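# Unfold cardboard divider and lay it in case

## Task

Take the folded cardboard divider lying next to the open case, swing both of its cross boards out until each sits at roughly 90 degrees to the long board, then lower the divider into the case so that all three boards rest on the case floor. The case must end up still upright; tipping it over or dropping it counts as failure.

## Robot and tools

Robot: two UR-style arms, left_arm and right_arm, each ending in a four-digit hand with sixteen motors (left hand on left_arm, right hand on right_arm, mirror images). Bases sit at about (-0.028, +0.365, +0.032) m for left_arm and (-0.056, -0.473, +0.032) m for right_arm. A two-camera stand is fixed behind the arms.

Frames: the scene frame has its origin at table-top height, halfway between the arms; +z is up, +x points out over the table, and left_arm is on the +y side (image left/right may not match). Reported end_effector_position (m), end_effector_quat_wxyz and velocities (m/s, rad/s) use the scene frame and can be off by a few cm. Offsets you command use the current Hand target's own axes: +z runs along straight fingers toward the tips, +y points out of the palm face, and +x runs across the palm away from the thumb on the right hand but toward the thumb on the left hand. The hand point sits just past the index/middle knuckles on the palm side.

The 48-number row (shared by execute_actions and move; always all 48, both arms): left_arm dx, dy, dz, rx, ry, rz; then the left hand's 16 motor goals; left current_limit; left speed; then the same 24 numbers for right_arm. Pose numbers are offsets from the Hand target at the start of the action or move, not poses: 1.0 equals 0.6 m for dx/dy/dz or 180 degrees for the rx/ry/rz rotation vector. Sending six zeros re-requests the current Hand target. Every row counts from the same start, not from the row before. Orientation is clipped to within 32 degrees of the measured one per step.

Motor order per hand: index_mcp, index_abd, index_pip, index_dip, thumb_cmc, thumb_axl, thumb_mcp, thumb_ipl, middle_mcp, middle_abd, middle_pip, middle_dip, ring_mcp, ring_abd, ring_pip, ring_dip. Each is an absolute goal angle scaled to [-1, 1] between its stops; toward -1 bends fingers toward the palm. Straight values: _mcp +0.75, _abd 0.00, _pip +0.58, _dip +0.70, thumb_cmc +0.71, thumb_axl +0.68, thumb_mcp +0.23, thumb_ipl +0.17. A 0 is a real goal, not 'keep'; to hold a hand as is, resend its hand_goal, hand_current_limit and hand_speed. current_limit maps -1..+1 to 0..550 mA (start +0.4); speed sets set-point rate as (speed+1)/2 of 8.5 rad/s (start -0.6). Both persist until changed. A motor at 495 mA or more for 5 s in total shuts off for 10 s.

Tools:
- execute_actions(actions, cameras): a list of actions, each up to 15 rows at 1/30 s per row; a short action repeats its last row to fill 15 steps. Images appear only when actions is empty or cameras is given.
- move(target, speed, blend, stop_force, zero, blocking, cameras): straight-line path to one row or a list of up to 15 rows, all offsets from the same starting Hand targets. speed in m/s, 0.002 to 3.6 (default 0.25); turns limited to twice that in rad/s. blend in m rounds corners (0 = stop at each). stop_force in N, 3 to 120, ends an arm's path when its wrist sensor feels that push against the motion; unreliable if the hand turns; omit it when backing away from contact. zero (default true) re-zeroes before the move. blocking=false returns after 0.5 s and cannot be combined with stop_force. Moves last 0.5 to 10 s and do not avoid obstacles or the other arm; avoid paths passing close to an arm's own base.
- wait(seconds 0 to 10), stop(), zoom_image(camera, region [x0, y0, x1, y1], at most 504 px each way) on cam_high, cam_low, cam_left_wrist or cam_right_wrist (all 672x504), zero_wrist_force(arm), read_manual(section), finished_scene(scene=1).

Results: Hand target is the last commanded pose after clipping; the hand often rests short of it, and the next command asks for it again. The move line reports done, off_target, moving, held or fault, plus limits such as paced or held. hand_goal, hand_measured, hand_current_ma (positive pushes toward -1) and hand_state (moving, goal, blocked, overload) list motors in the order above. Wrist force/torque are in the end effector's axes; a third line gives the peak since the last shown. Joint velocities may read within noise. MOTOR HOT warns of heating; OVER-TEMPERATURE FAULT brakes the arm 30 to 60 s. After a HAND FAULT line, the remaining robot calls in that reply are skipped.

Avoid: contact force near 150 N or joint torque at its limit (arm stops 10 s; wrist joints limit 24.9 N m); commanding even slightly past a firm contact; hands or arms pressing on each other, including one hand closing on the other's fingers; dropping or flinging the divider; knocking over or shoving the case; anything leaving the table. Move slowly near contact, release only when the part is at rest, and check the cameras before finishing, since the result must hold without the robot.

Each tool is called after "Request:" as name(argument=value, ...) on one line, values as JSON.

## Session

Request:
execute_actions(actions=[])

Scene clock: 0.00 s.
left_arm: end_effector_position=(+0.1032, -0.0876, +0.3127) hand_goal=(+0.754, +0.000, +0.576, +0.696, +0.714, +0.678, +0.226, +0.168, +0.754, +0.000, +0.576, +0.696, +0.754, +0.000, +0.576, +0.696) hand_measured=(+0.754, +0.000, +0.576, +0.696, +0.714, +0.678, +0.226, +0.168, +0.754, +0.000, +0.576, +0.696, +0.754, +0.000, +0.576, +0.696) hand_current_ma=(+0, +0, +0, +0, +0, +0, +0, +0, +0, +0, +0, +0, +0, +0, +0, +0) hand_state=(goal, goal, goal, goal, goal, goal, goal, goal, goal, goal, goal, goal, goal, goal, goal, goal) hand_current_limit=0.40 hand_speed=-0.60 end_effector_quat_wxyz=(+0.556, +0.584, -0.323, -0.496) | right_arm: end_effector_position=(+0.2220, -0.3780, +0.1190) hand_goal=(+0.754, +0.000, +0.576, +0.696, +0.714, +0.678, +0.226, +0.168, +0.754, +0.000, +0.576, +0.696, +0.754, +0.000, +0.576, +0.696) hand_measured=(+0.754, +0.000, +0.576, +0.696, +0.714, +0.678, +0.226, +0.168, +0.754, +0.000, +0.576, +0.696, +0.754, +0.000, +0.576, +0.696) hand_current_ma=(+0, +0, +0, +0, +0, +0, +0, +0, +0, +0, +0, +0, +0, +0, +0, +0) hand_state=(goal, goal, goal, goal, goal, goal, goal, goal, goal, goal, goal, goal, goal, goal, goal, goal) hand_current_limit=0.40 hand_speed=-0.60 end_effector_quat_wxyz=(-0.349, +0.638, +0.673, -0.138)
Joint positions: left_arm=[2.645 -2.017 -1.881 -2.554 0.716 -3.237] | right_arm=[-0.3 -1.734 2.27 -1.342 -1.48 -0.343]
Joint velocities: within noise
Joint torques (N m): no reading
Wrist force (N): no reading
Wrist torque (N m): no reading
Wrist force, peak (N): no reading
Hand target: left_arm +0.1032, -0.0876, +0.3127; +0.556, +0.584, -0.323, -0.496 | right_arm +0.2220, -0.3780, +0.1190; -0.349, +0.638, +0.673, -0.138

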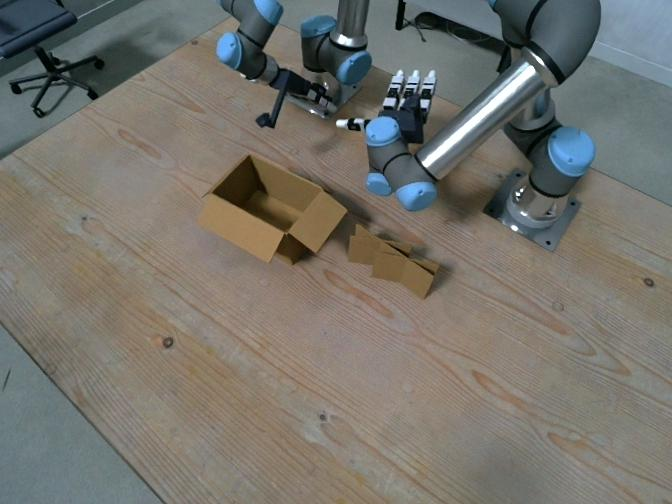

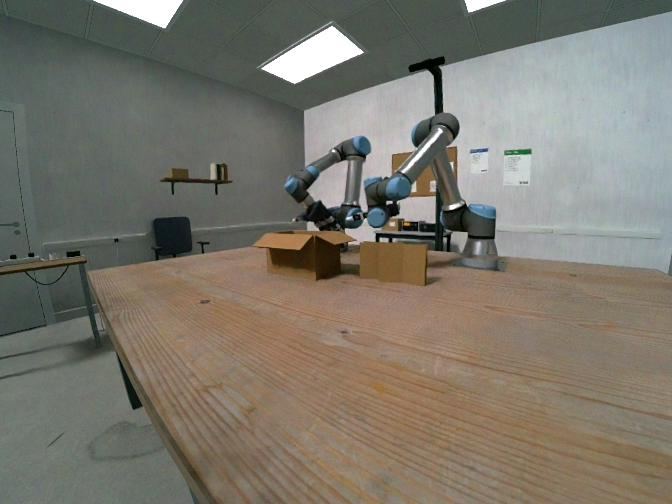

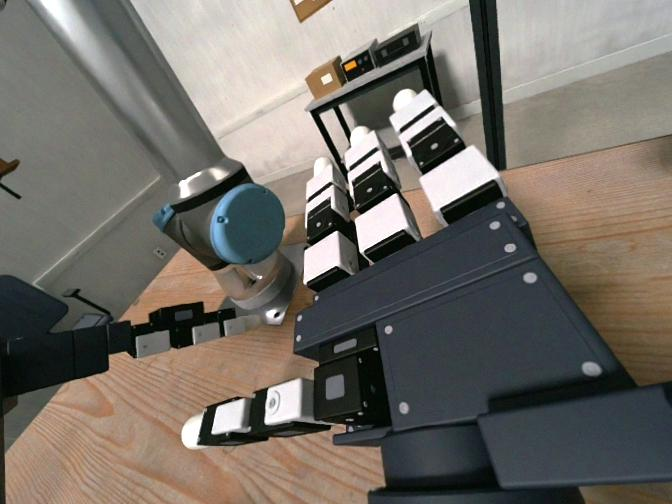

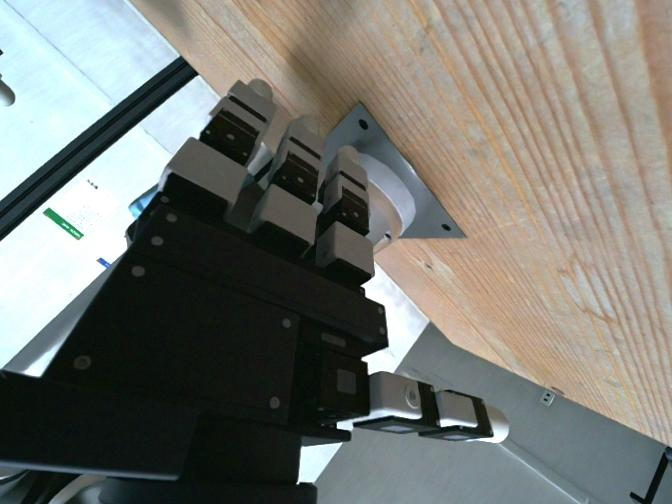

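Request:
zoom_image(camera="cam_high", region=[320, 200, 460, 305])

Request:
zoom_image(camera="cam_high", region=[180, 140, 360, 275])

Request:
zoom_image(camera="cam_low", region=[240, 215, 440, 300])

Scaled by 3.600 from the camera's 672x504 image, which has a finer 960x720 frame.

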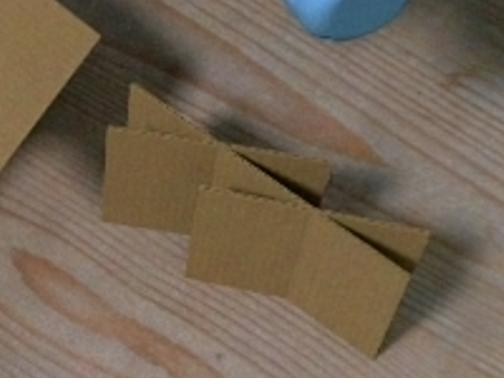

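Scaled by 2.800 from the camera's 672x504 image, which has a finer 960x720 frame.

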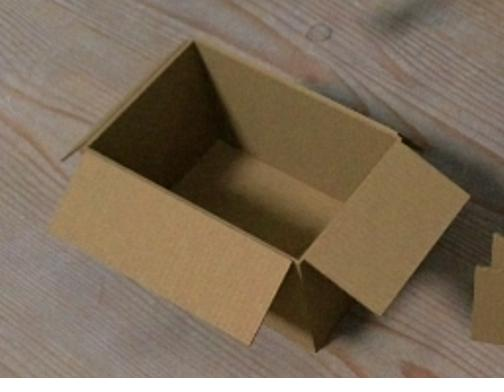

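Scaled by 2.520 from the camera's 672x504 image, which has a finer 960x720 frame.

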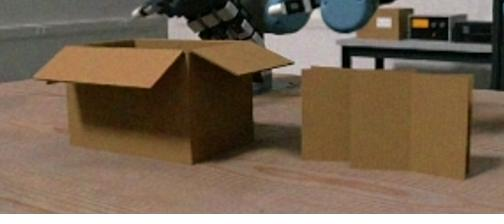

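Request:
zoom_image(camera="cam_high", region=[190, 145, 290, 220])

Request:
zoom_image(camera="cam_high", region=[260, 175, 360, 275])

Request:
zoom_image(camera="cam_high", region=[340, 215, 450, 305])

Request:
zoom_image(camera="cam_low", region=[240, 220, 350, 290])

Request:
zoom_image(camera="cam_low", region=[340, 220, 450, 290])

Scaled by 5.040 from the camera's 672x504 image, which has a finer 960x720 frame.

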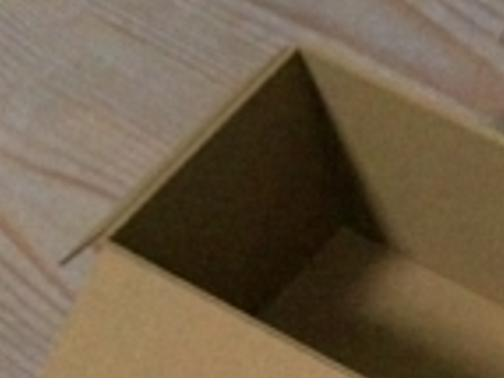

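Scaled by 5.040 from the camera's 672x504 image, which has a finer 960x720 frame.

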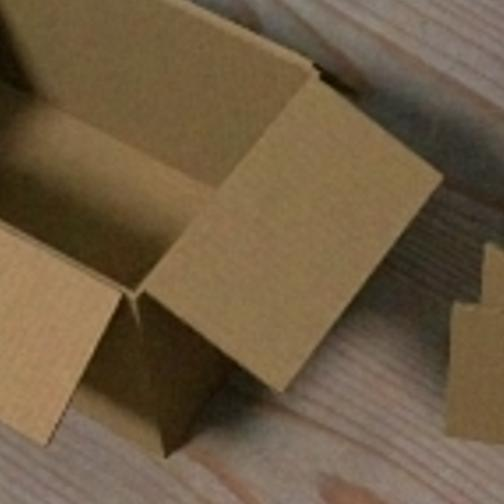

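Scaled by 4.582 from the camera's 672x504 image, which has a finer 960x720 frame.

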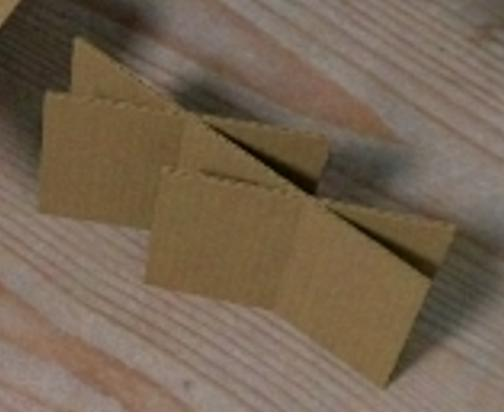

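Scaled by 4.582 from the camera's 672x504 image, which has a finer 960x720 frame.

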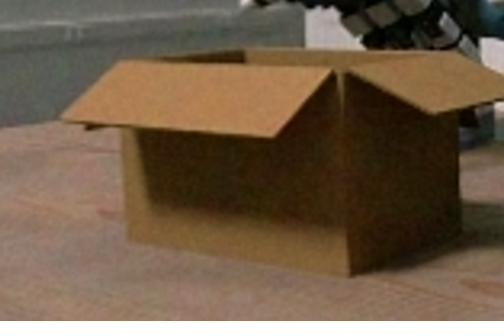

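Scaled by 4.582 from the camera's 672x504 image, which has a finer 960x720 frame.

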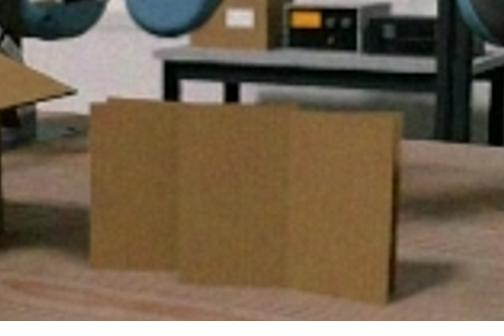

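Request:
move(target=[-0.2847,0.1758,-0.4973,0.5394,-0.0308,0.1338, 0.754,0,0.576,0.696,0.714,0.678,0.226,0.168,-0.479,0,-0.737,0.406,0.754,0,0.576,0.696,0.4,-0.6, 0,0,0,0,0,0, 0.754,0,0.576,0.696,0.714,0.678,0.226,0.168,0.754,0,0.576,0.696,0.754,0,0.576,0.696,0.4,-0.6], speed=0.3, cameras=["all"])

Scene clock: 16.60 s.
left_arm: end_effector_position=(+0.3501, +0.1510, +0.4196) hand_goal=(+0.754, +0.000, +0.576, +0.696, +0.714, +0.678, +0.226, +0.168, -0.478, +0.000, -0.736, +0.406, +0.754, +0.000, +0.576, +0.696) hand_measured=(+0.756, +0.000, +0.576, +0.696, +0.716, +0.678, +0.224, +0.168, -0.474, +0.000, -0.736, +0.408, +0.756, +0.000, +0.576, +0.696) hand_current_ma=(+0, +0, +0, +0, +0, +0, +0, +0, +1, +0, +0, +0, +0, +0, +0, +0) hand_state=(goal, goal, goal, goal, goal, goal, goal, goal, goal, goal, goal, goal, goal, goal, goal, goal) hand_current_limit=0.40 hand_speed=-0.60 end_effector_quat_wxyz=(+0.001, +0.707, -0.707, +0.000) | right_arm: end_effector_position=(+0.2220, -0.3780, +0.1190) hand_goal=(+0.754, +0.000, +0.576, +0.696, +0.714, +0.678, +0.226, +0.168, +0.754, +0.000, +0.576, +0.696, +0.754, +0.000, +0.576, +0.696) hand_measured=(+0.748, +0.000, +0.576, +0.696, +0.710, +0.678, +0.226, +0.168, +0.748, +0.000, +0.576, +0.696, +0.750, +0.000, +0.576, +0.696) hand_current_ma=(-3, +0, +0, +0, -1, +0, +0, +0, -3, +0, +0, +0, -3, +0, +0, +0) hand_state=(goal, goal, goal, goal, goal, goal, goal, goal, goal, goal, goal, goal, goal, goal, goal, goal) hand_current_limit=0.40 hand_speed=-0.60 end_effector_quat_wxyz=(-0.349, +0.638, +0.673, -0.138)
Joint positions: left_arm=[3.047 -1.553 -1.512 -1.649 1.57 -3.266] | right_arm=[-0.3 -1.734 2.27 -1.342 -1.48 -0.343]
Joint torques (N m): left_arm=[6.62 29.23 12.19 4.79 1.37 2.59] | right_arm=[-0.1 -10.29 -17.99 -0.34 0.15 -0.21]
Wrist force (N): left_arm=[-1.1 0.0 0.9] | right_arm=[0.0 0.1 0.3]
Wrist torque (N m): left_arm=[0.07 0.50 -0.48] | right_arm=[-0.02 -0.01 0.01]
Wrist force, peak (N): left_arm=[-1.4 0.0 0.9] | right_arm=[-0.3 0.3 0.2]
Hand target: left_arm +0.3501, +0.1511, +0.4196; +0.001, +0.707, -0.707, +0.000 | right_arm +0.2220, -0.3780, +0.1190; -0.349, +0.638, +0.673, -0.138
Off the commanded pose: left_arm 0.000 m, 0 deg | right_arm 0.000 m, 0 deg.
move: done
camera_calibration:
cam_left_wrist: T_world_to_cam=[[0.631225, 0.774027, 0.0493675, -0.396349], [0.490123, -0.44741, 0.748067, -0.463686], [0.601111, -0.448002, -0.661785, 0.260255], [0, 0, 0, 1]] pos_world=[0.321006, 0.215921, 0.538668]

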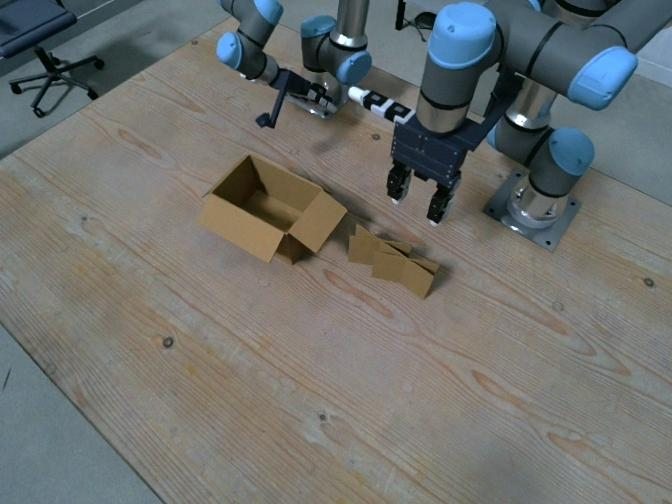

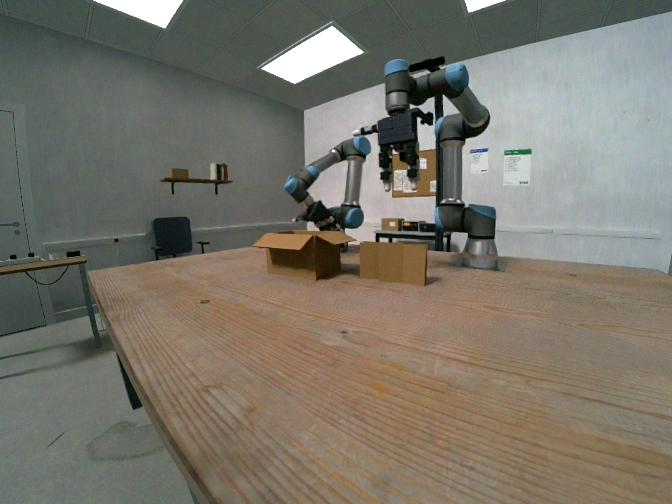

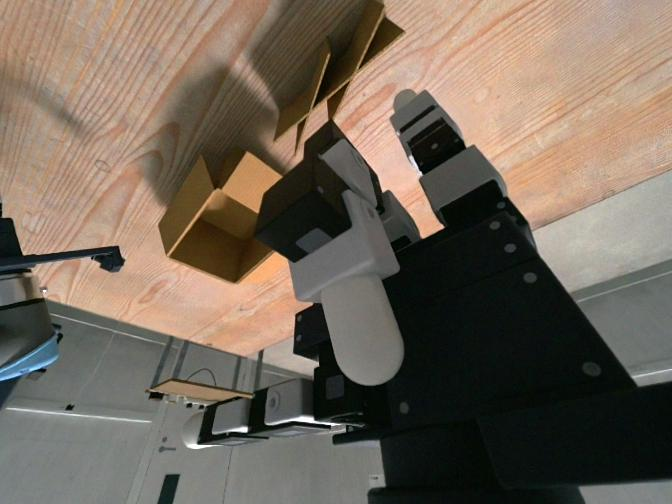

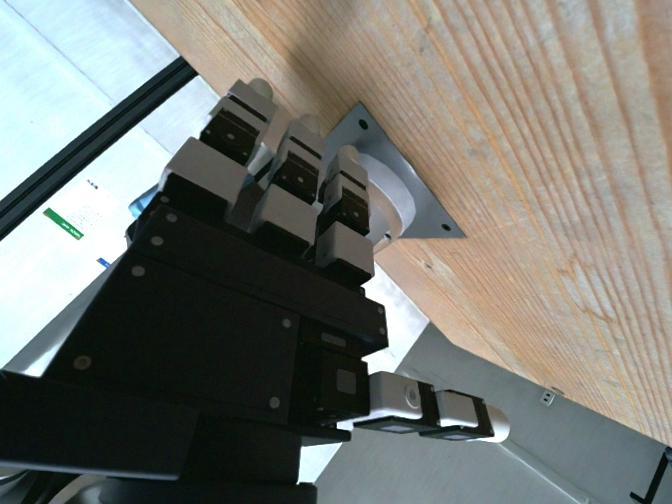

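Request:
move(target=[-0.0902,-0.2205,0.1993,0,0,0.8494, 0.754,0,0.576,0.696,0.714,0.678,0.226,0.168,-0.478,0,-0.736,0.406,0.754,0,0.576,0.696,0.4,-0.6, 0,0,0,0,0,0, 0.754,0,0.576,0.696,0.714,0.678,0.226,0.168,0.754,0,0.576,0.696,0.754,0,0.576,0.696,0.4,-0.6], speed=0.4, cameras=["all"])

Request:
zoom_image(camera="cam_high", region=[330, 120, 510, 310])

Request:
zoom_image(camera="cam_left_wrist", region=[84, 0, 504, 420])

Scene clock: 21.43 s.
left_arm: end_effector_position=(+0.4822, +0.2052, +0.2999) hand_goal=(+0.754, +0.000, +0.576, +0.696, +0.714, +0.678, +0.226, +0.168, -0.478, +0.000, -0.736, +0.406, +0.754, +0.000, +0.576, +0.696) hand_measured=(+0.756, +0.000, +0.576, +0.696, +0.716, +0.678, +0.224, +0.168, -0.474, +0.000, -0.736, +0.408, +0.756, +0.000, +0.576, +0.696) hand_current_ma=(+0, +0, +0, +0, +0, +0, +0, +0, +1, +0, +0, +0, +0, +0, +0, +0) hand_state=(goal, goal, goal, goal, goal, goal, goal, goal, goal, goal, goal, goal, goal, goal, goal, goal) hand_current_limit=0.40 hand_speed=-0.60 end_effector_quat_wxyz=(+0.000, +0.521, +0.853, +0.000) | right_arm: end_effector_position=(+0.2220, -0.3780, +0.1190) hand_goal=(+0.754, +0.000, +0.576, +0.696, +0.714, +0.678, +0.226, +0.168, +0.754, +0.000, +0.576, +0.696, +0.754, +0.000, +0.576, +0.696) hand_measured=(+0.748, +0.000, +0.576, +0.696, +0.710, +0.678, +0.226, +0.168, +0.748, +0.000, +0.576, +0.696, +0.750, +0.000, +0.576, +0.696) hand_current_ma=(-3, +0, +0, +0, -1, +0, +0, +0, -3, +0, +0, +0, -3, +0, +0, +0) hand_state=(goal, goal, goal, goal, goal, goal, goal, goal, goal, goal, goal, goal, goal, goal, goal, goal) hand_current_limit=0.40 hand_speed=-0.60 end_effector_quat_wxyz=(-0.349, +0.638, +0.673, -0.138)
Joint positions: left_arm=[2.984 -1.562 -1.81 -1.342 1.57 -0.66] | right_arm=[-0.3 -1.734 2.27 -1.342 -1.48 -0.343]
Joint torques (N m): left_arm=[7.8 28.81 11.53 4.82 -1.2 2.19] | right_arm=[0.21 -11.51 -17.14 -0.33 0.07 -0.18]
Wrist force (N): left_arm=[-1.3 -0.1 1.1] | right_arm=[-0.1 0.3 0.3]
Wrist torque (N m): left_arm=[0.06 0.52 -0.48] | right_arm=[0.01 0.01 0.00]
Wrist force, peak (N): left_arm=[-1.5 0.0 1.1] | right_arm=[0.1 0.4 0.4]
Hand target: left_arm +0.4822, +0.2052, +0.2999; +0.000, +0.521, +0.853, +0.000 | right_arm +0.2220, -0.3780, +0.1190; -0.349, +0.638, +0.673, -0.138
Off the commanded pose: left_arm 0.000 m, 0 deg | right_arm 0.000 m, 0 deg.
move: done
camera_calibration:
cam_left_wrist: T_world_to_cam=[[-0.208918, -0.976593, 0.0511865, 0.248003], [-0.638582, 0.175877, 0.749186, 0.00142156], [-0.740652, 0.123832, -0.660378, 0.65512], [0, 0, 0, 1]] pos_world=[0.537936, 0.160823, 0.418867]

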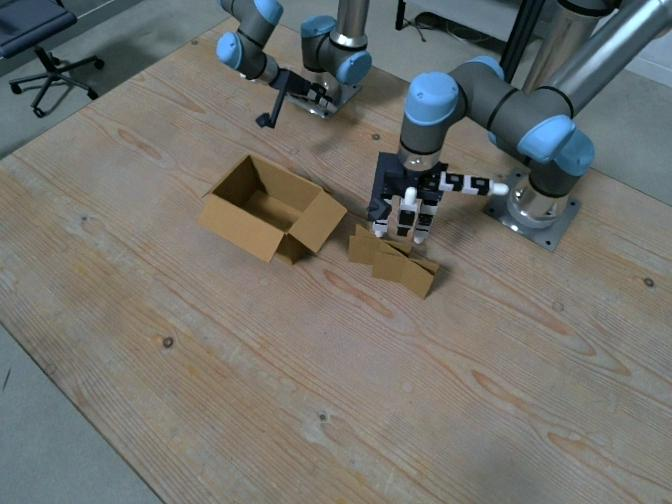

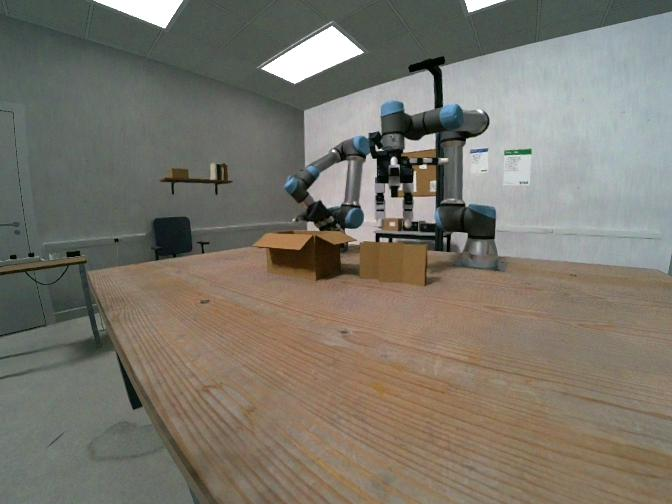

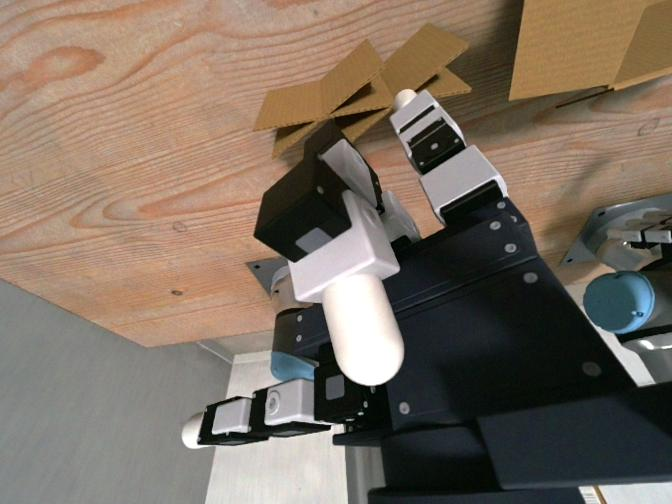

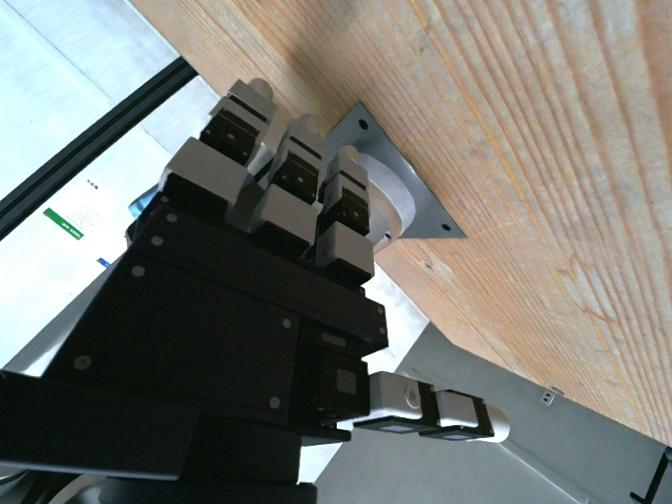

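Scaled by 2.653 from the camera's 672x504 image, which has a finer 960x720 frame.

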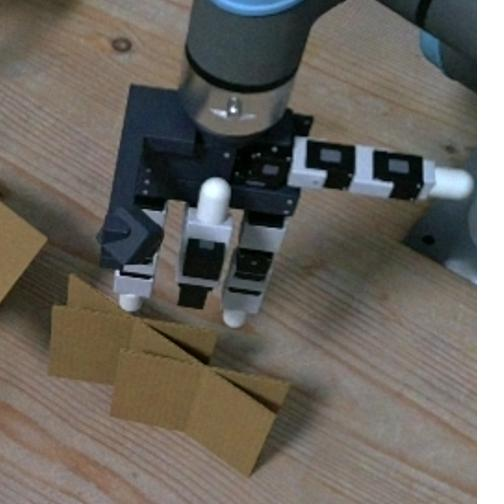

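Scaled by 1.200 from the camera's 672x504 image, which has a finer 960x720 frame.

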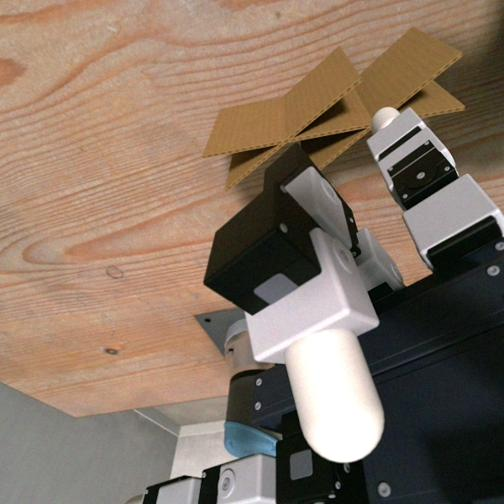

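Request:
move(target=[-0.006,0.0012,0.06,0,0,0, 0.754,0,0.576,0.696,0.714,0.678,0.226,0.168,-0.478,0,-0.736,0.406,0.754,0,0.576,0.696,0.4,-0.6, 0,0,0,0,0,0, 0.754,0,0.576,0.696,0.714,0.678,0.226,0.168,0.754,0,0.576,0.696,0.754,0,0.576,0.696,0.4,-0.6], speed=0.15, cameras=["cam_high","cam_left_wrist"])

Request:
zoom_image(camera="cam_high", region=[340, 200, 450, 310])

Request:
zoom_image(camera="cam_left_wrist", region=[184, 0, 504, 320])

Scene clock: 22.97 s.
left_arm: end_effector_position=(+0.4844, +0.2024, +0.2640) hand_goal=(+0.754, +0.000, +0.576, +0.696, +0.714, +0.678, +0.226, +0.168, -0.478, +0.000, -0.736, +0.406, +0.754, +0.000, +0.576, +0.696) hand_measured=(+0.756, +0.000, +0.576, +0.696, +0.716, +0.678, +0.224, +0.168, -0.474, +0.000, -0.736, +0.408, +0.756, +0.000, +0.576, +0.696) hand_current_ma=(+0, +0, +0, +0, +0, +0, +0, +0, +1, +0, +0, +0, +0, +0, +0, +0) hand_state=(goal, goal, goal, goal, goal, goal, goal, goal, goal, goal, goal, goal, goal, goal, goal, goal) hand_current_limit=0.40 hand_speed=-0.60 end_effector_quat_wxyz=(+0.000, +0.521, +0.853, -0.001) | right_arm: end_effector_position=(+0.2220, -0.3780, +0.1190) hand_goal=(+0.754, +0.000, +0.576, +0.696, +0.714, +0.678, +0.226, +0.168, +0.754, +0.000, +0.576, +0.696, +0.754, +0.000, +0.576, +0.696) hand_measured=(+0.748, +0.000, +0.576, +0.696, +0.710, +0.678, +0.226, +0.168, +0.748, +0.000, +0.576, +0.696, +0.750, +0.000, +0.576, +0.696) hand_current_ma=(-3, +0, +0, +0, -1, +0, +0, +0, -3, +0, +0, +0, -3, +0, +0, +0) hand_state=(goal, goal, goal, goal, goal, goal, goal, goal, goal, goal, goal, goal, goal, goal, goal, goal) hand_current_limit=0.40 hand_speed=-0.60 end_effector_quat_wxyz=(-0.349, +0.638, +0.673, -0.138)
Joint positions: left_arm=[2.979 -1.593 -1.873 -1.247 1.57 -0.665] | right_arm=[-0.3 -1.734 2.27 -1.342 -1.48 -0.343]
Joint torques (N m): left_arm=[-8.16 14.54 12.2 5.07 1.3 -2.43] | right_arm=[-0.21 -11.08 -16.77 -0.34 0.35 -0.26]
Wrist force (N): left_arm=[-1.2 0.0 1.0] | right_arm=[0.1 0.2 0.2]
Wrist torque (N m): left_arm=[0.08 0.51 -0.38] | right_arm=[0.01 -0.01 0.02]
Wrist force, peak (N): left_arm=[-1.4 0.1 1.2] | right_arm=[-0.2 0.3 -0.2]
Hand target: left_arm +0.4844, +0.2024, +0.2639; +0.000, +0.521, +0.853, +0.000 | right_arm +0.2220, -0.3780, +0.1190; -0.349, +0.638, +0.673, -0.138
Off the commanded pose: left_arm 0.000 m, 0 deg | right_arm 0.000 m, 0 deg.
move: done
camera_calibration:
cam_left_wrist: T_world_to_cam=[[-0.209129, -0.976542, 0.0512844, 0.247536], [-0.638524, 0.176086, 0.749187, 0.030167], [-0.740644, 0.12393, -0.66037, 0.633377], [0, 0, 0, 1]] pos_world=[0.540136, 0.157923, 0.382967]
Images, in order (width x height): cam_high 672x504, cam_left_wrist 672x504.

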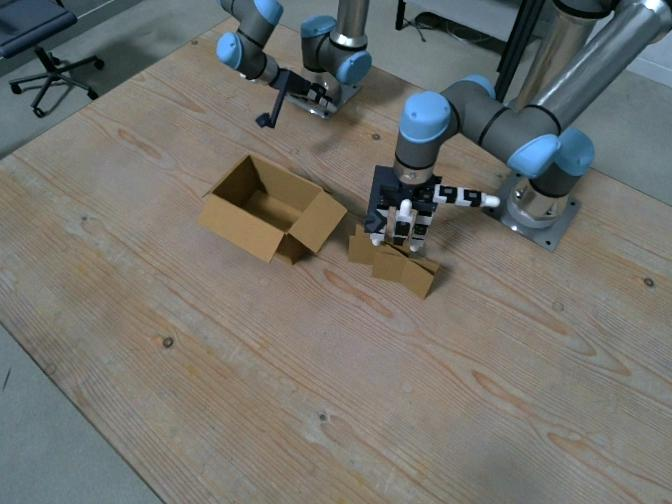

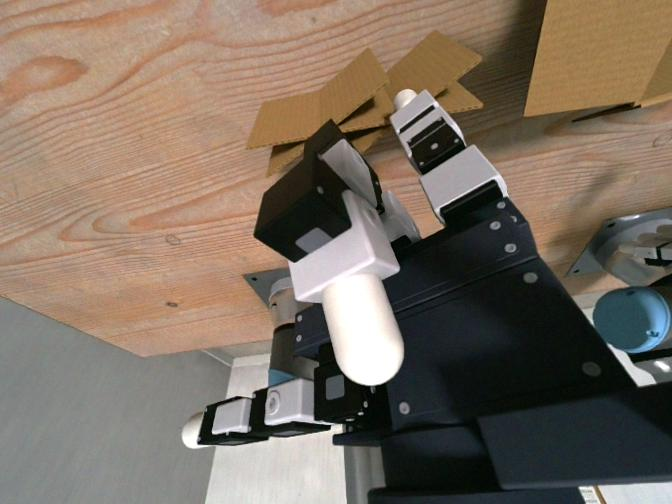

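Scaled by 4.582 from the camera's 672x504 image, which has a finer 960x720 frame.

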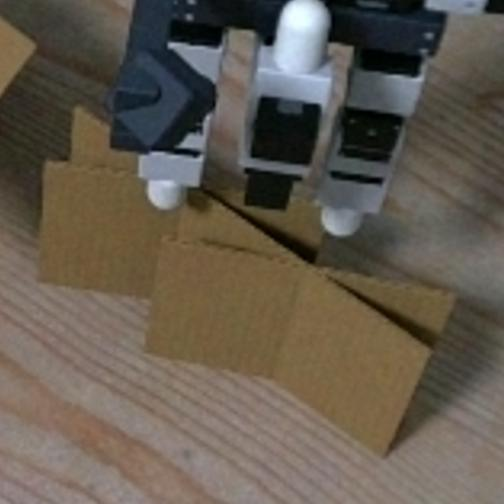

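Scaled by 1.575 from the camera's 672x504 image, which has a finer 960x720 frame.

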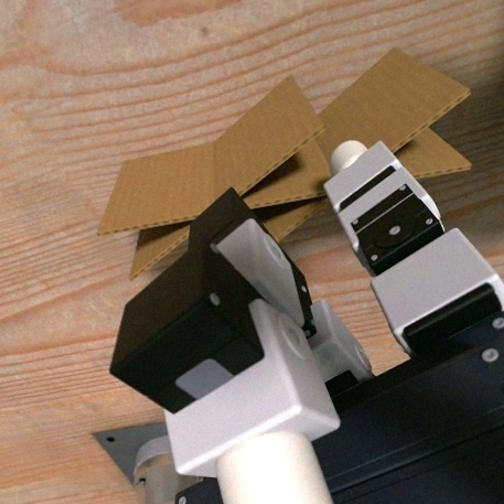

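Request:
move(target=[-0.0035,0.001,0.02,0,0,0.009, 0.754,0,0.576,0.696,0.714,0.678,0.226,0.168,-0.478,0,-0.736,0.406,0.754,0,0.576,0.696,0.4,-0.6, 0,0,0,0,0,0, 0.754,0,0.576,0.696,0.714,0.678,0.226,0.168,0.754,0,0.576,0.696,0.754,0,0.576,0.696,0.4,-0.6], speed=0.05)

Request:
move(target=[0,0,0.1417,0,0,0, 0.754,0,0.576,0.696,0.714,0.678,0.226,0.168,-0.478,0,-0.736,0.406,0.754,0,0.576,0.696,0.4,-0.6, 0,0,0,0,0,0, 0.754,0,0.576,0.696,0.714,0.678,0.226,0.168,0.754,0,0.576,0.696,0.754,0,0.576,0.696,0.4,-0.6], speed=0.06, stop_force=4, cameras=["cam_high","cam_left_wrist"])

Request:
zoom_image(camera="cam_high", region=[340, 200, 450, 310])

Request:
zoom_image(camera="cam_left_wrist", region=[184, 0, 504, 320])

Scene clock: 24.90 s.
left_arm: end_effector_position=(+0.4859, +0.2008, +0.2520) hand_goal=(+0.754, +0.000, +0.576, +0.696, +0.714, +0.678, +0.226, +0.168, -0.478, +0.000, -0.736, +0.406, +0.754, +0.000, +0.576, +0.696) hand_measured=(+0.756, +0.000, +0.576, +0.696, +0.716, +0.678, +0.224, +0.168, -0.474, +0.000, -0.736, +0.408, +0.756, +0.000, +0.576, +0.696) hand_current_ma=(+0, +0, +0, +0, +0, +0, +0, +0, +1, +0, +0, +0, +0, +0, +0, +0) hand_state=(goal, goal, goal, goal, goal, goal, goal, goal, goal, goal, goal, goal, goal, goal, goal, goal) hand_current_limit=0.40 hand_speed=-0.60 end_effector_quat_wxyz=(+0.000, +0.533, +0.846, +0.000) | right_arm: end_effector_position=(+0.2220, -0.3780, +0.1190) hand_goal=(+0.754, +0.000, +0.576, +0.696, +0.714, +0.678, +0.226, +0.168, +0.754, +0.000, +0.576, +0.696, +0.754, +0.000, +0.576, +0.696) hand_measured=(+0.748, +0.000, +0.576, +0.696, +0.710, +0.678, +0.226, +0.168, +0.748, +0.000, +0.576, +0.696, +0.750, +0.000, +0.576, +0.696) hand_current_ma=(-3, +0, +0, +0, -1, +0, +0, +0, -3, +0, +0, +0, -3, +0, +0, +0) hand_state=(goal, goal, goal, goal, goal, goal, goal, goal, goal, goal, goal, goal, goal, goal, goal, goal) hand_current_limit=0.40 hand_speed=-0.60 end_effector_quat_wxyz=(-0.349, +0.638, +0.673, -0.138)
Joint positions: left_arm=[2.98 -1.603 -1.896 -1.215 1.57 -0.636] | right_arm=[-0.3 -1.734 2.27 -1.342 -1.48 -0.343]
Joint torques (N m): left_arm=[7.4 15.73 10.96 4.61 1.06 2.75] | right_arm=[0.31 -11.84 -17.6 -0.34 0.34 -0.3]
Wrist force (N): left_arm=[-1.4 0.0 0.7] | right_arm=[-0.2 0.2 0.2]
Wrist torque (N m): left_arm=[0.09 0.54 -0.50] | right_arm=[0.01 0.02 -0.01]
Wrist force, peak (N): left_arm=[-1.5 -0.1 1.0] | right_arm=[-0.3 0.4 0.1]
Hand target: left_arm +0.4859, +0.2008, +0.2519; +0.000, +0.533, +0.846, +0.000 | right_arm +0.2220, -0.3780, +0.1190; -0.349, +0.638, +0.673, -0.138
Off the commanded pose: left_arm 0.000 m, 0 deg | right_arm 0.000 m, 0 deg.
move: done

Scene clock: 26.93 s.
left_arm: end_effector_position=(+0.4857, +0.2008, +0.2112) hand_goal=(+0.754, +0.000, +0.576, +0.696, +0.714, +0.678, +0.226, +0.168, -0.478, +0.000, -0.736, +0.406, +0.754, +0.000, +0.576, +0.696) hand_measured=(+0.756, -0.002, +0.578, +0.696, +0.716, +0.678, +0.224, +0.168, -0.472, +0.000, -0.736, +0.408, +0.756, +0.000, +0.578, +0.696) hand_current_ma=(+0, +0, +0, +0, +0, +0, +0, +0, +1, +0, +0, +0, +0, +0, +0, +0) hand_state=(goal, goal, goal, goal, goal, goal, goal, goal, goal, goal, goal, goal, goal, goal, goal, goal) hand_current_limit=0.40 hand_speed=-0.60 end_effector_quat_wxyz=(-0.001, +0.533, +0.846, -0.001) | right_arm: end_effector_position=(+0.2220, -0.3780, +0.1190) hand_goal=(+0.754, +0.000, +0.576, +0.696, +0.714, +0.678, +0.226, +0.168, +0.754, +0.000, +0.576, +0.696, +0.754, +0.000, +0.576, +0.696) hand_measured=(+0.748, +0.000, +0.576, +0.696, +0.710, +0.678, +0.226, +0.168, +0.748, +0.000, +0.576, +0.696, +0.750, +0.000, +0.576, +0.696) hand_current_ma=(-3, +0, +0, +0, -1, +0, +0, +0, -3, +0, +0, +0, -3, +0, +0, +0) hand_state=(goal, goal, goal, goal, goal, goal, goal, goal, goal, goal, goal, goal, goal, goal, goal, goal) hand_current_limit=0.40 hand_speed=-0.60 end_effector_quat_wxyz=(-0.349, +0.638, +0.673, -0.138)
Joint positions: left_arm=[2.98 -1.643 -1.966 -1.104 1.57 -0.636] | right_arm=[-0.3 -1.734 2.27 -1.342 -1.48 -0.343]
Joint torques (N m): left_arm=[-8.92 31.94 32.34 -0.15 -1.1 1.67] | right_arm=[-0.19 -11.47 -17.78 -0.38 0.4 -0.4]
Wrist force (N): left_arm=[-1.3 0.1 0.9] | right_arm=[0.0 0.0 0.0]
Wrist torque (N m): left_arm=[0.09 0.52 -0.49] | right_arm=[-0.01 0.00 0.01]
Wrist force, peak (N): left_arm=[5.2 7.0 -44.3] | right_arm=[-0.3 0.2 0.2]
Hand target: left_arm +0.4857, +0.2008, +0.2112; -0.001, +0.533, +0.846, -0.001 (not the last commanded pose) | right_arm +0.2220, -0.3780, +0.1190; -0.349, +0.638, +0.673, -0.138
Off the commanded pose: left_arm 0.044 m, 0 deg | right_arm 0.000 m, 0 deg.
move: contact (left_arm)
camera_calibration:
cam_left_wrist: T_world_to_cam=[[-0.236619, -0.970243, 0.0513745, 0.261135], [-0.63294, 0.194044, 0.749489, 0.0643207], [-0.737156, 0.144826, -0.66002, 0.593755], [0, 0, 0, 1]] pos_world=[0.540191, 0.154892, 0.330267]
Images, in order (width x height): cam_high 672x504, cam_left_wrist 672x504.

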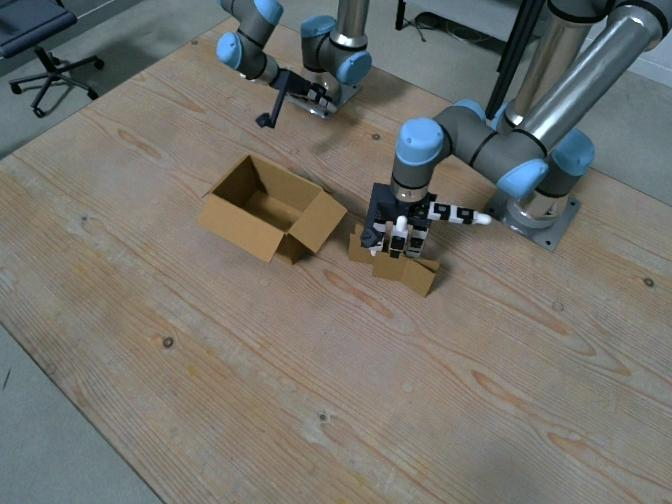

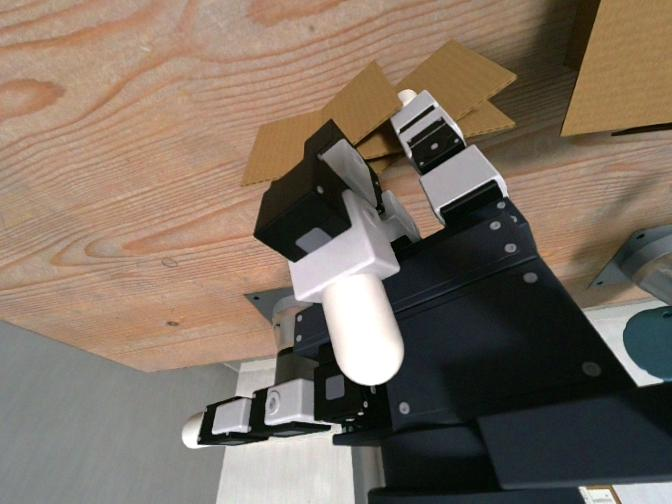

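Scaled by 4.582 from the camera's 672x504 image, which has a finer 960x720 frame.

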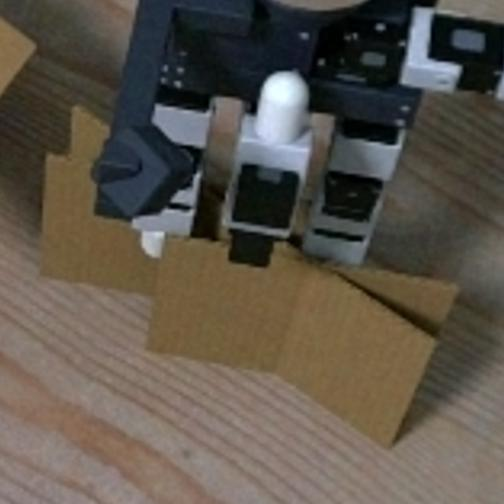

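Scaled by 1.575 from the camera's 672x504 image, which has a finer 960x720 frame.

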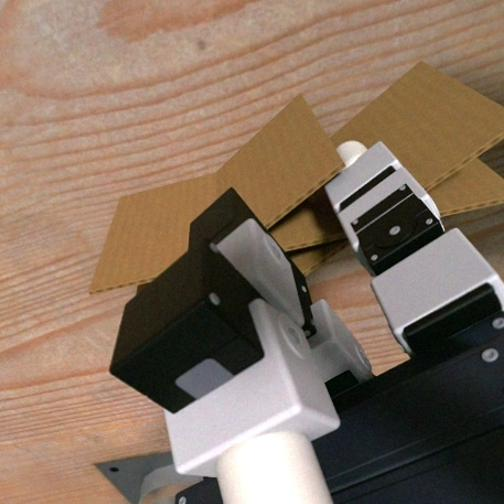

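Request:
move(target=[0,0,-0.01,0,0,0, 0.754,0,0.576,0.696,0.714,0.678,0.226,0.168,-0.478,0,-0.736,0.406,0.754,0,0.576,0.696,0.4,-0.6, 0,0,0,0,0,0, 0.754,0,0.576,0.696,0.714,0.678,0.226,0.168,0.754,0,0.576,0.696,0.754,0,0.576,0.696,0.4,-0.6], speed=0.06, cameras=["cam_high","cam_low","cam_left_wrist"])

Request:
zoom_image(camera="cam_high", region=[340, 200, 450, 310])

Request:
zoom_image(camera="cam_low", region=[340, 180, 450, 290])

Request:
zoom_image(camera="cam_left_wrist", region=[224, 0, 544, 320])

Scene clock: 28.30 s.
left_arm: end_effector_position=(+0.4857, +0.2008, +0.2171) hand_goal=(+0.754, +0.000, +0.576, +0.696, +0.714, +0.678, +0.226, +0.168, -0.478, +0.000, -0.736, +0.406, +0.754, +0.000, +0.576, +0.696) hand_measured=(+0.756, -0.002, +0.578, +0.696, +0.716, +0.678, +0.224, +0.168, -0.472, +0.000, -0.736, +0.408, +0.756, +0.000, +0.578, +0.696) hand_current_ma=(+0, +0, +0, +0, +0, +0, +0, +0, +1, +0, +0, +0, +0, +0, +0, +0) hand_state=(goal, goal, goal, goal, goal, goal, goal, goal, goal, goal, goal, goal, goal, goal, goal, goal) hand_current_limit=0.40 hand_speed=-0.60 end_effector_quat_wxyz=(-0.001, +0.533, +0.846, -0.001) | right_arm: end_effector_position=(+0.2220, -0.3780, +0.1190) hand_goal=(+0.754, +0.000, +0.576, +0.696, +0.714, +0.678, +0.226, +0.168, +0.754, +0.000, +0.576, +0.696, +0.754, +0.000, +0.576, +0.696) hand_measured=(+0.748, +0.000, +0.576, +0.696, +0.710, +0.678, +0.226, +0.168, +0.748, +0.000, +0.576, +0.696, +0.750, +0.000, +0.576, +0.696) hand_current_ma=(-3, +0, +0, +0, -1, +0, +0, +0, -3, +0, +0, +0, -3, +0, +0, +0) hand_state=(goal, goal, goal, goal, goal, goal, goal, goal, goal, goal, goal, goal, goal, goal, goal, goal) hand_current_limit=0.40 hand_speed=-0.60 end_effector_quat_wxyz=(-0.349, +0.638, +0.673, -0.138)
Joint positions: left_arm=[2.98 -1.637 -1.956 -1.121 1.57 -0.636] | right_arm=[-0.3 -1.734 2.27 -1.342 -1.48 -0.343]
Joint torques (N m): left_arm=[-7.31 31.12 30.96 -0.6 -0.72 2.16] | right_arm=[0.57 -10.79 -18.12 -0.25 0.38 -0.36]
Wrist force (N): left_arm=[-1.4 0.0 0.9] | right_arm=[-0.1 -0.2 0.1]
Wrist torque (N m): left_arm=[0.08 0.53 -0.49] | right_arm=[-0.03 0.02 -0.01]
Wrist force, peak (N): left_arm=[-1.5 0.2 0.9] | right_arm=[-0.2 0.1 0.3]
Hand target: left_arm +0.4857, +0.2008, +0.2172; -0.001, +0.533, +0.846, -0.001 | right_arm +0.2220, -0.3780, +0.1190; -0.349, +0.638, +0.673, -0.138
Off the commanded pose: left_arm 0.000 m, 0 deg | right_arm 0.000 m, 0 deg.
move: done
camera_calibration:
cam_left_wrist: T_world_to_cam=[[-0.236619, -0.970243, 0.0513745, 0.260734], [-0.63294, 0.194044, 0.749489, 0.0599181], [-0.737156, 0.144826, -0.66002, 0.597664], [0, 0, 0, 1]] pos_world=[0.540191, 0.154792, 0.336167]
Images, in order (width x height): cam_high 672x504, cam_low 672x504, cam_left_wrist 672x504.

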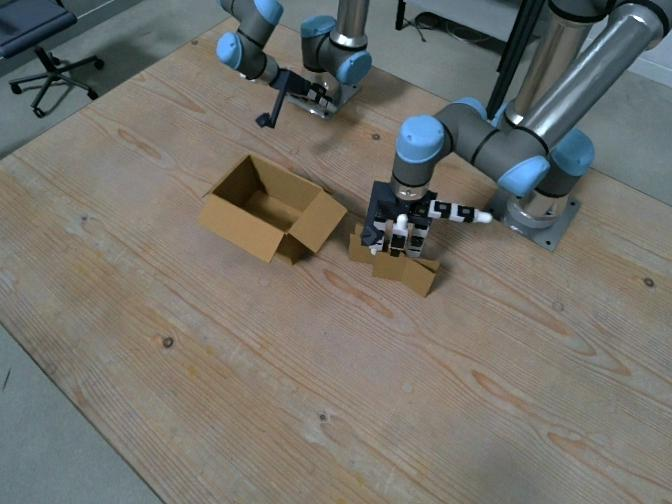

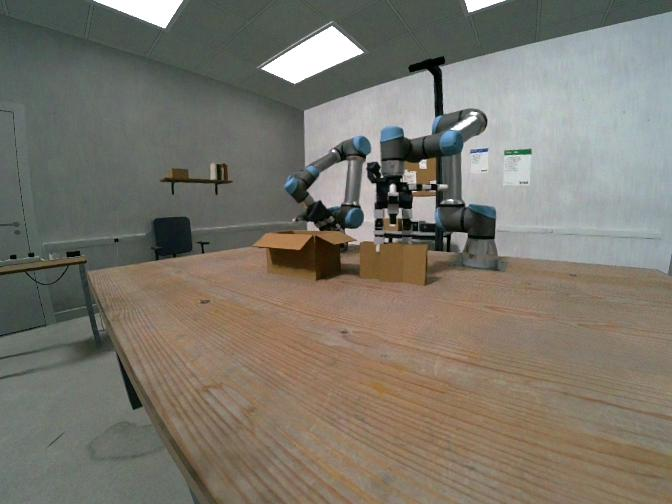

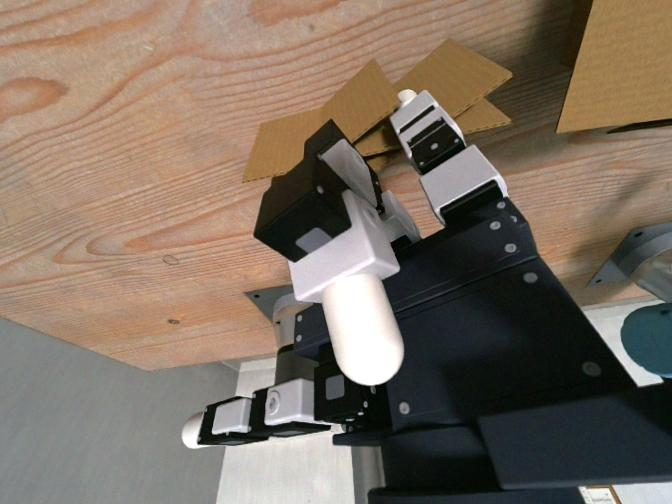

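Scaled by 4.582 from the camera's 672x504 image, which has a finer 960x720 frame.

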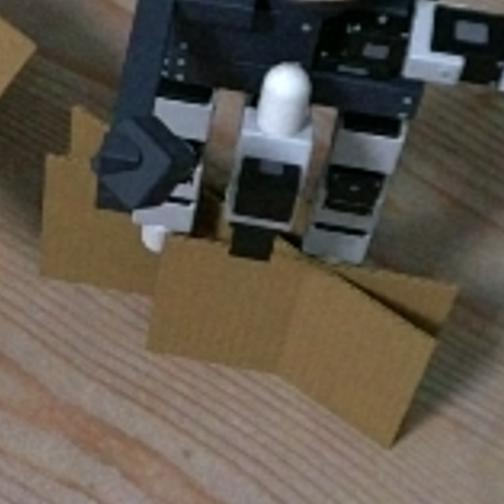

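Scaled by 4.582 from the camera's 672x504 image, which has a finer 960x720 frame.

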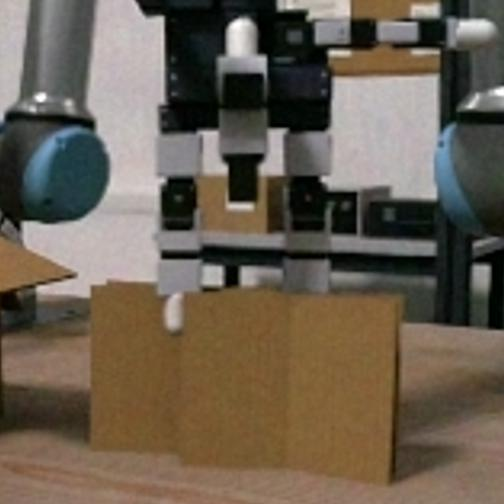

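Scaled by 1.575 from the camera's 672x504 image, which has a finer 960x720 frame.

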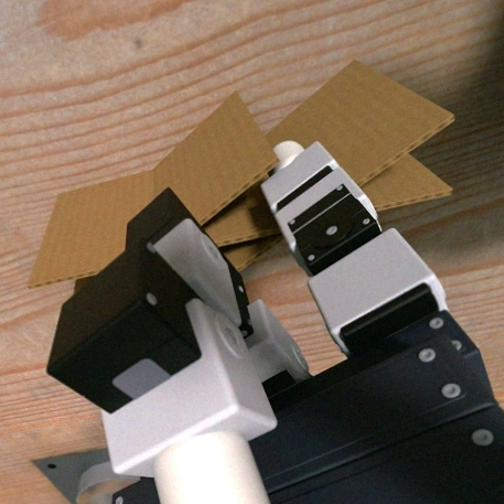

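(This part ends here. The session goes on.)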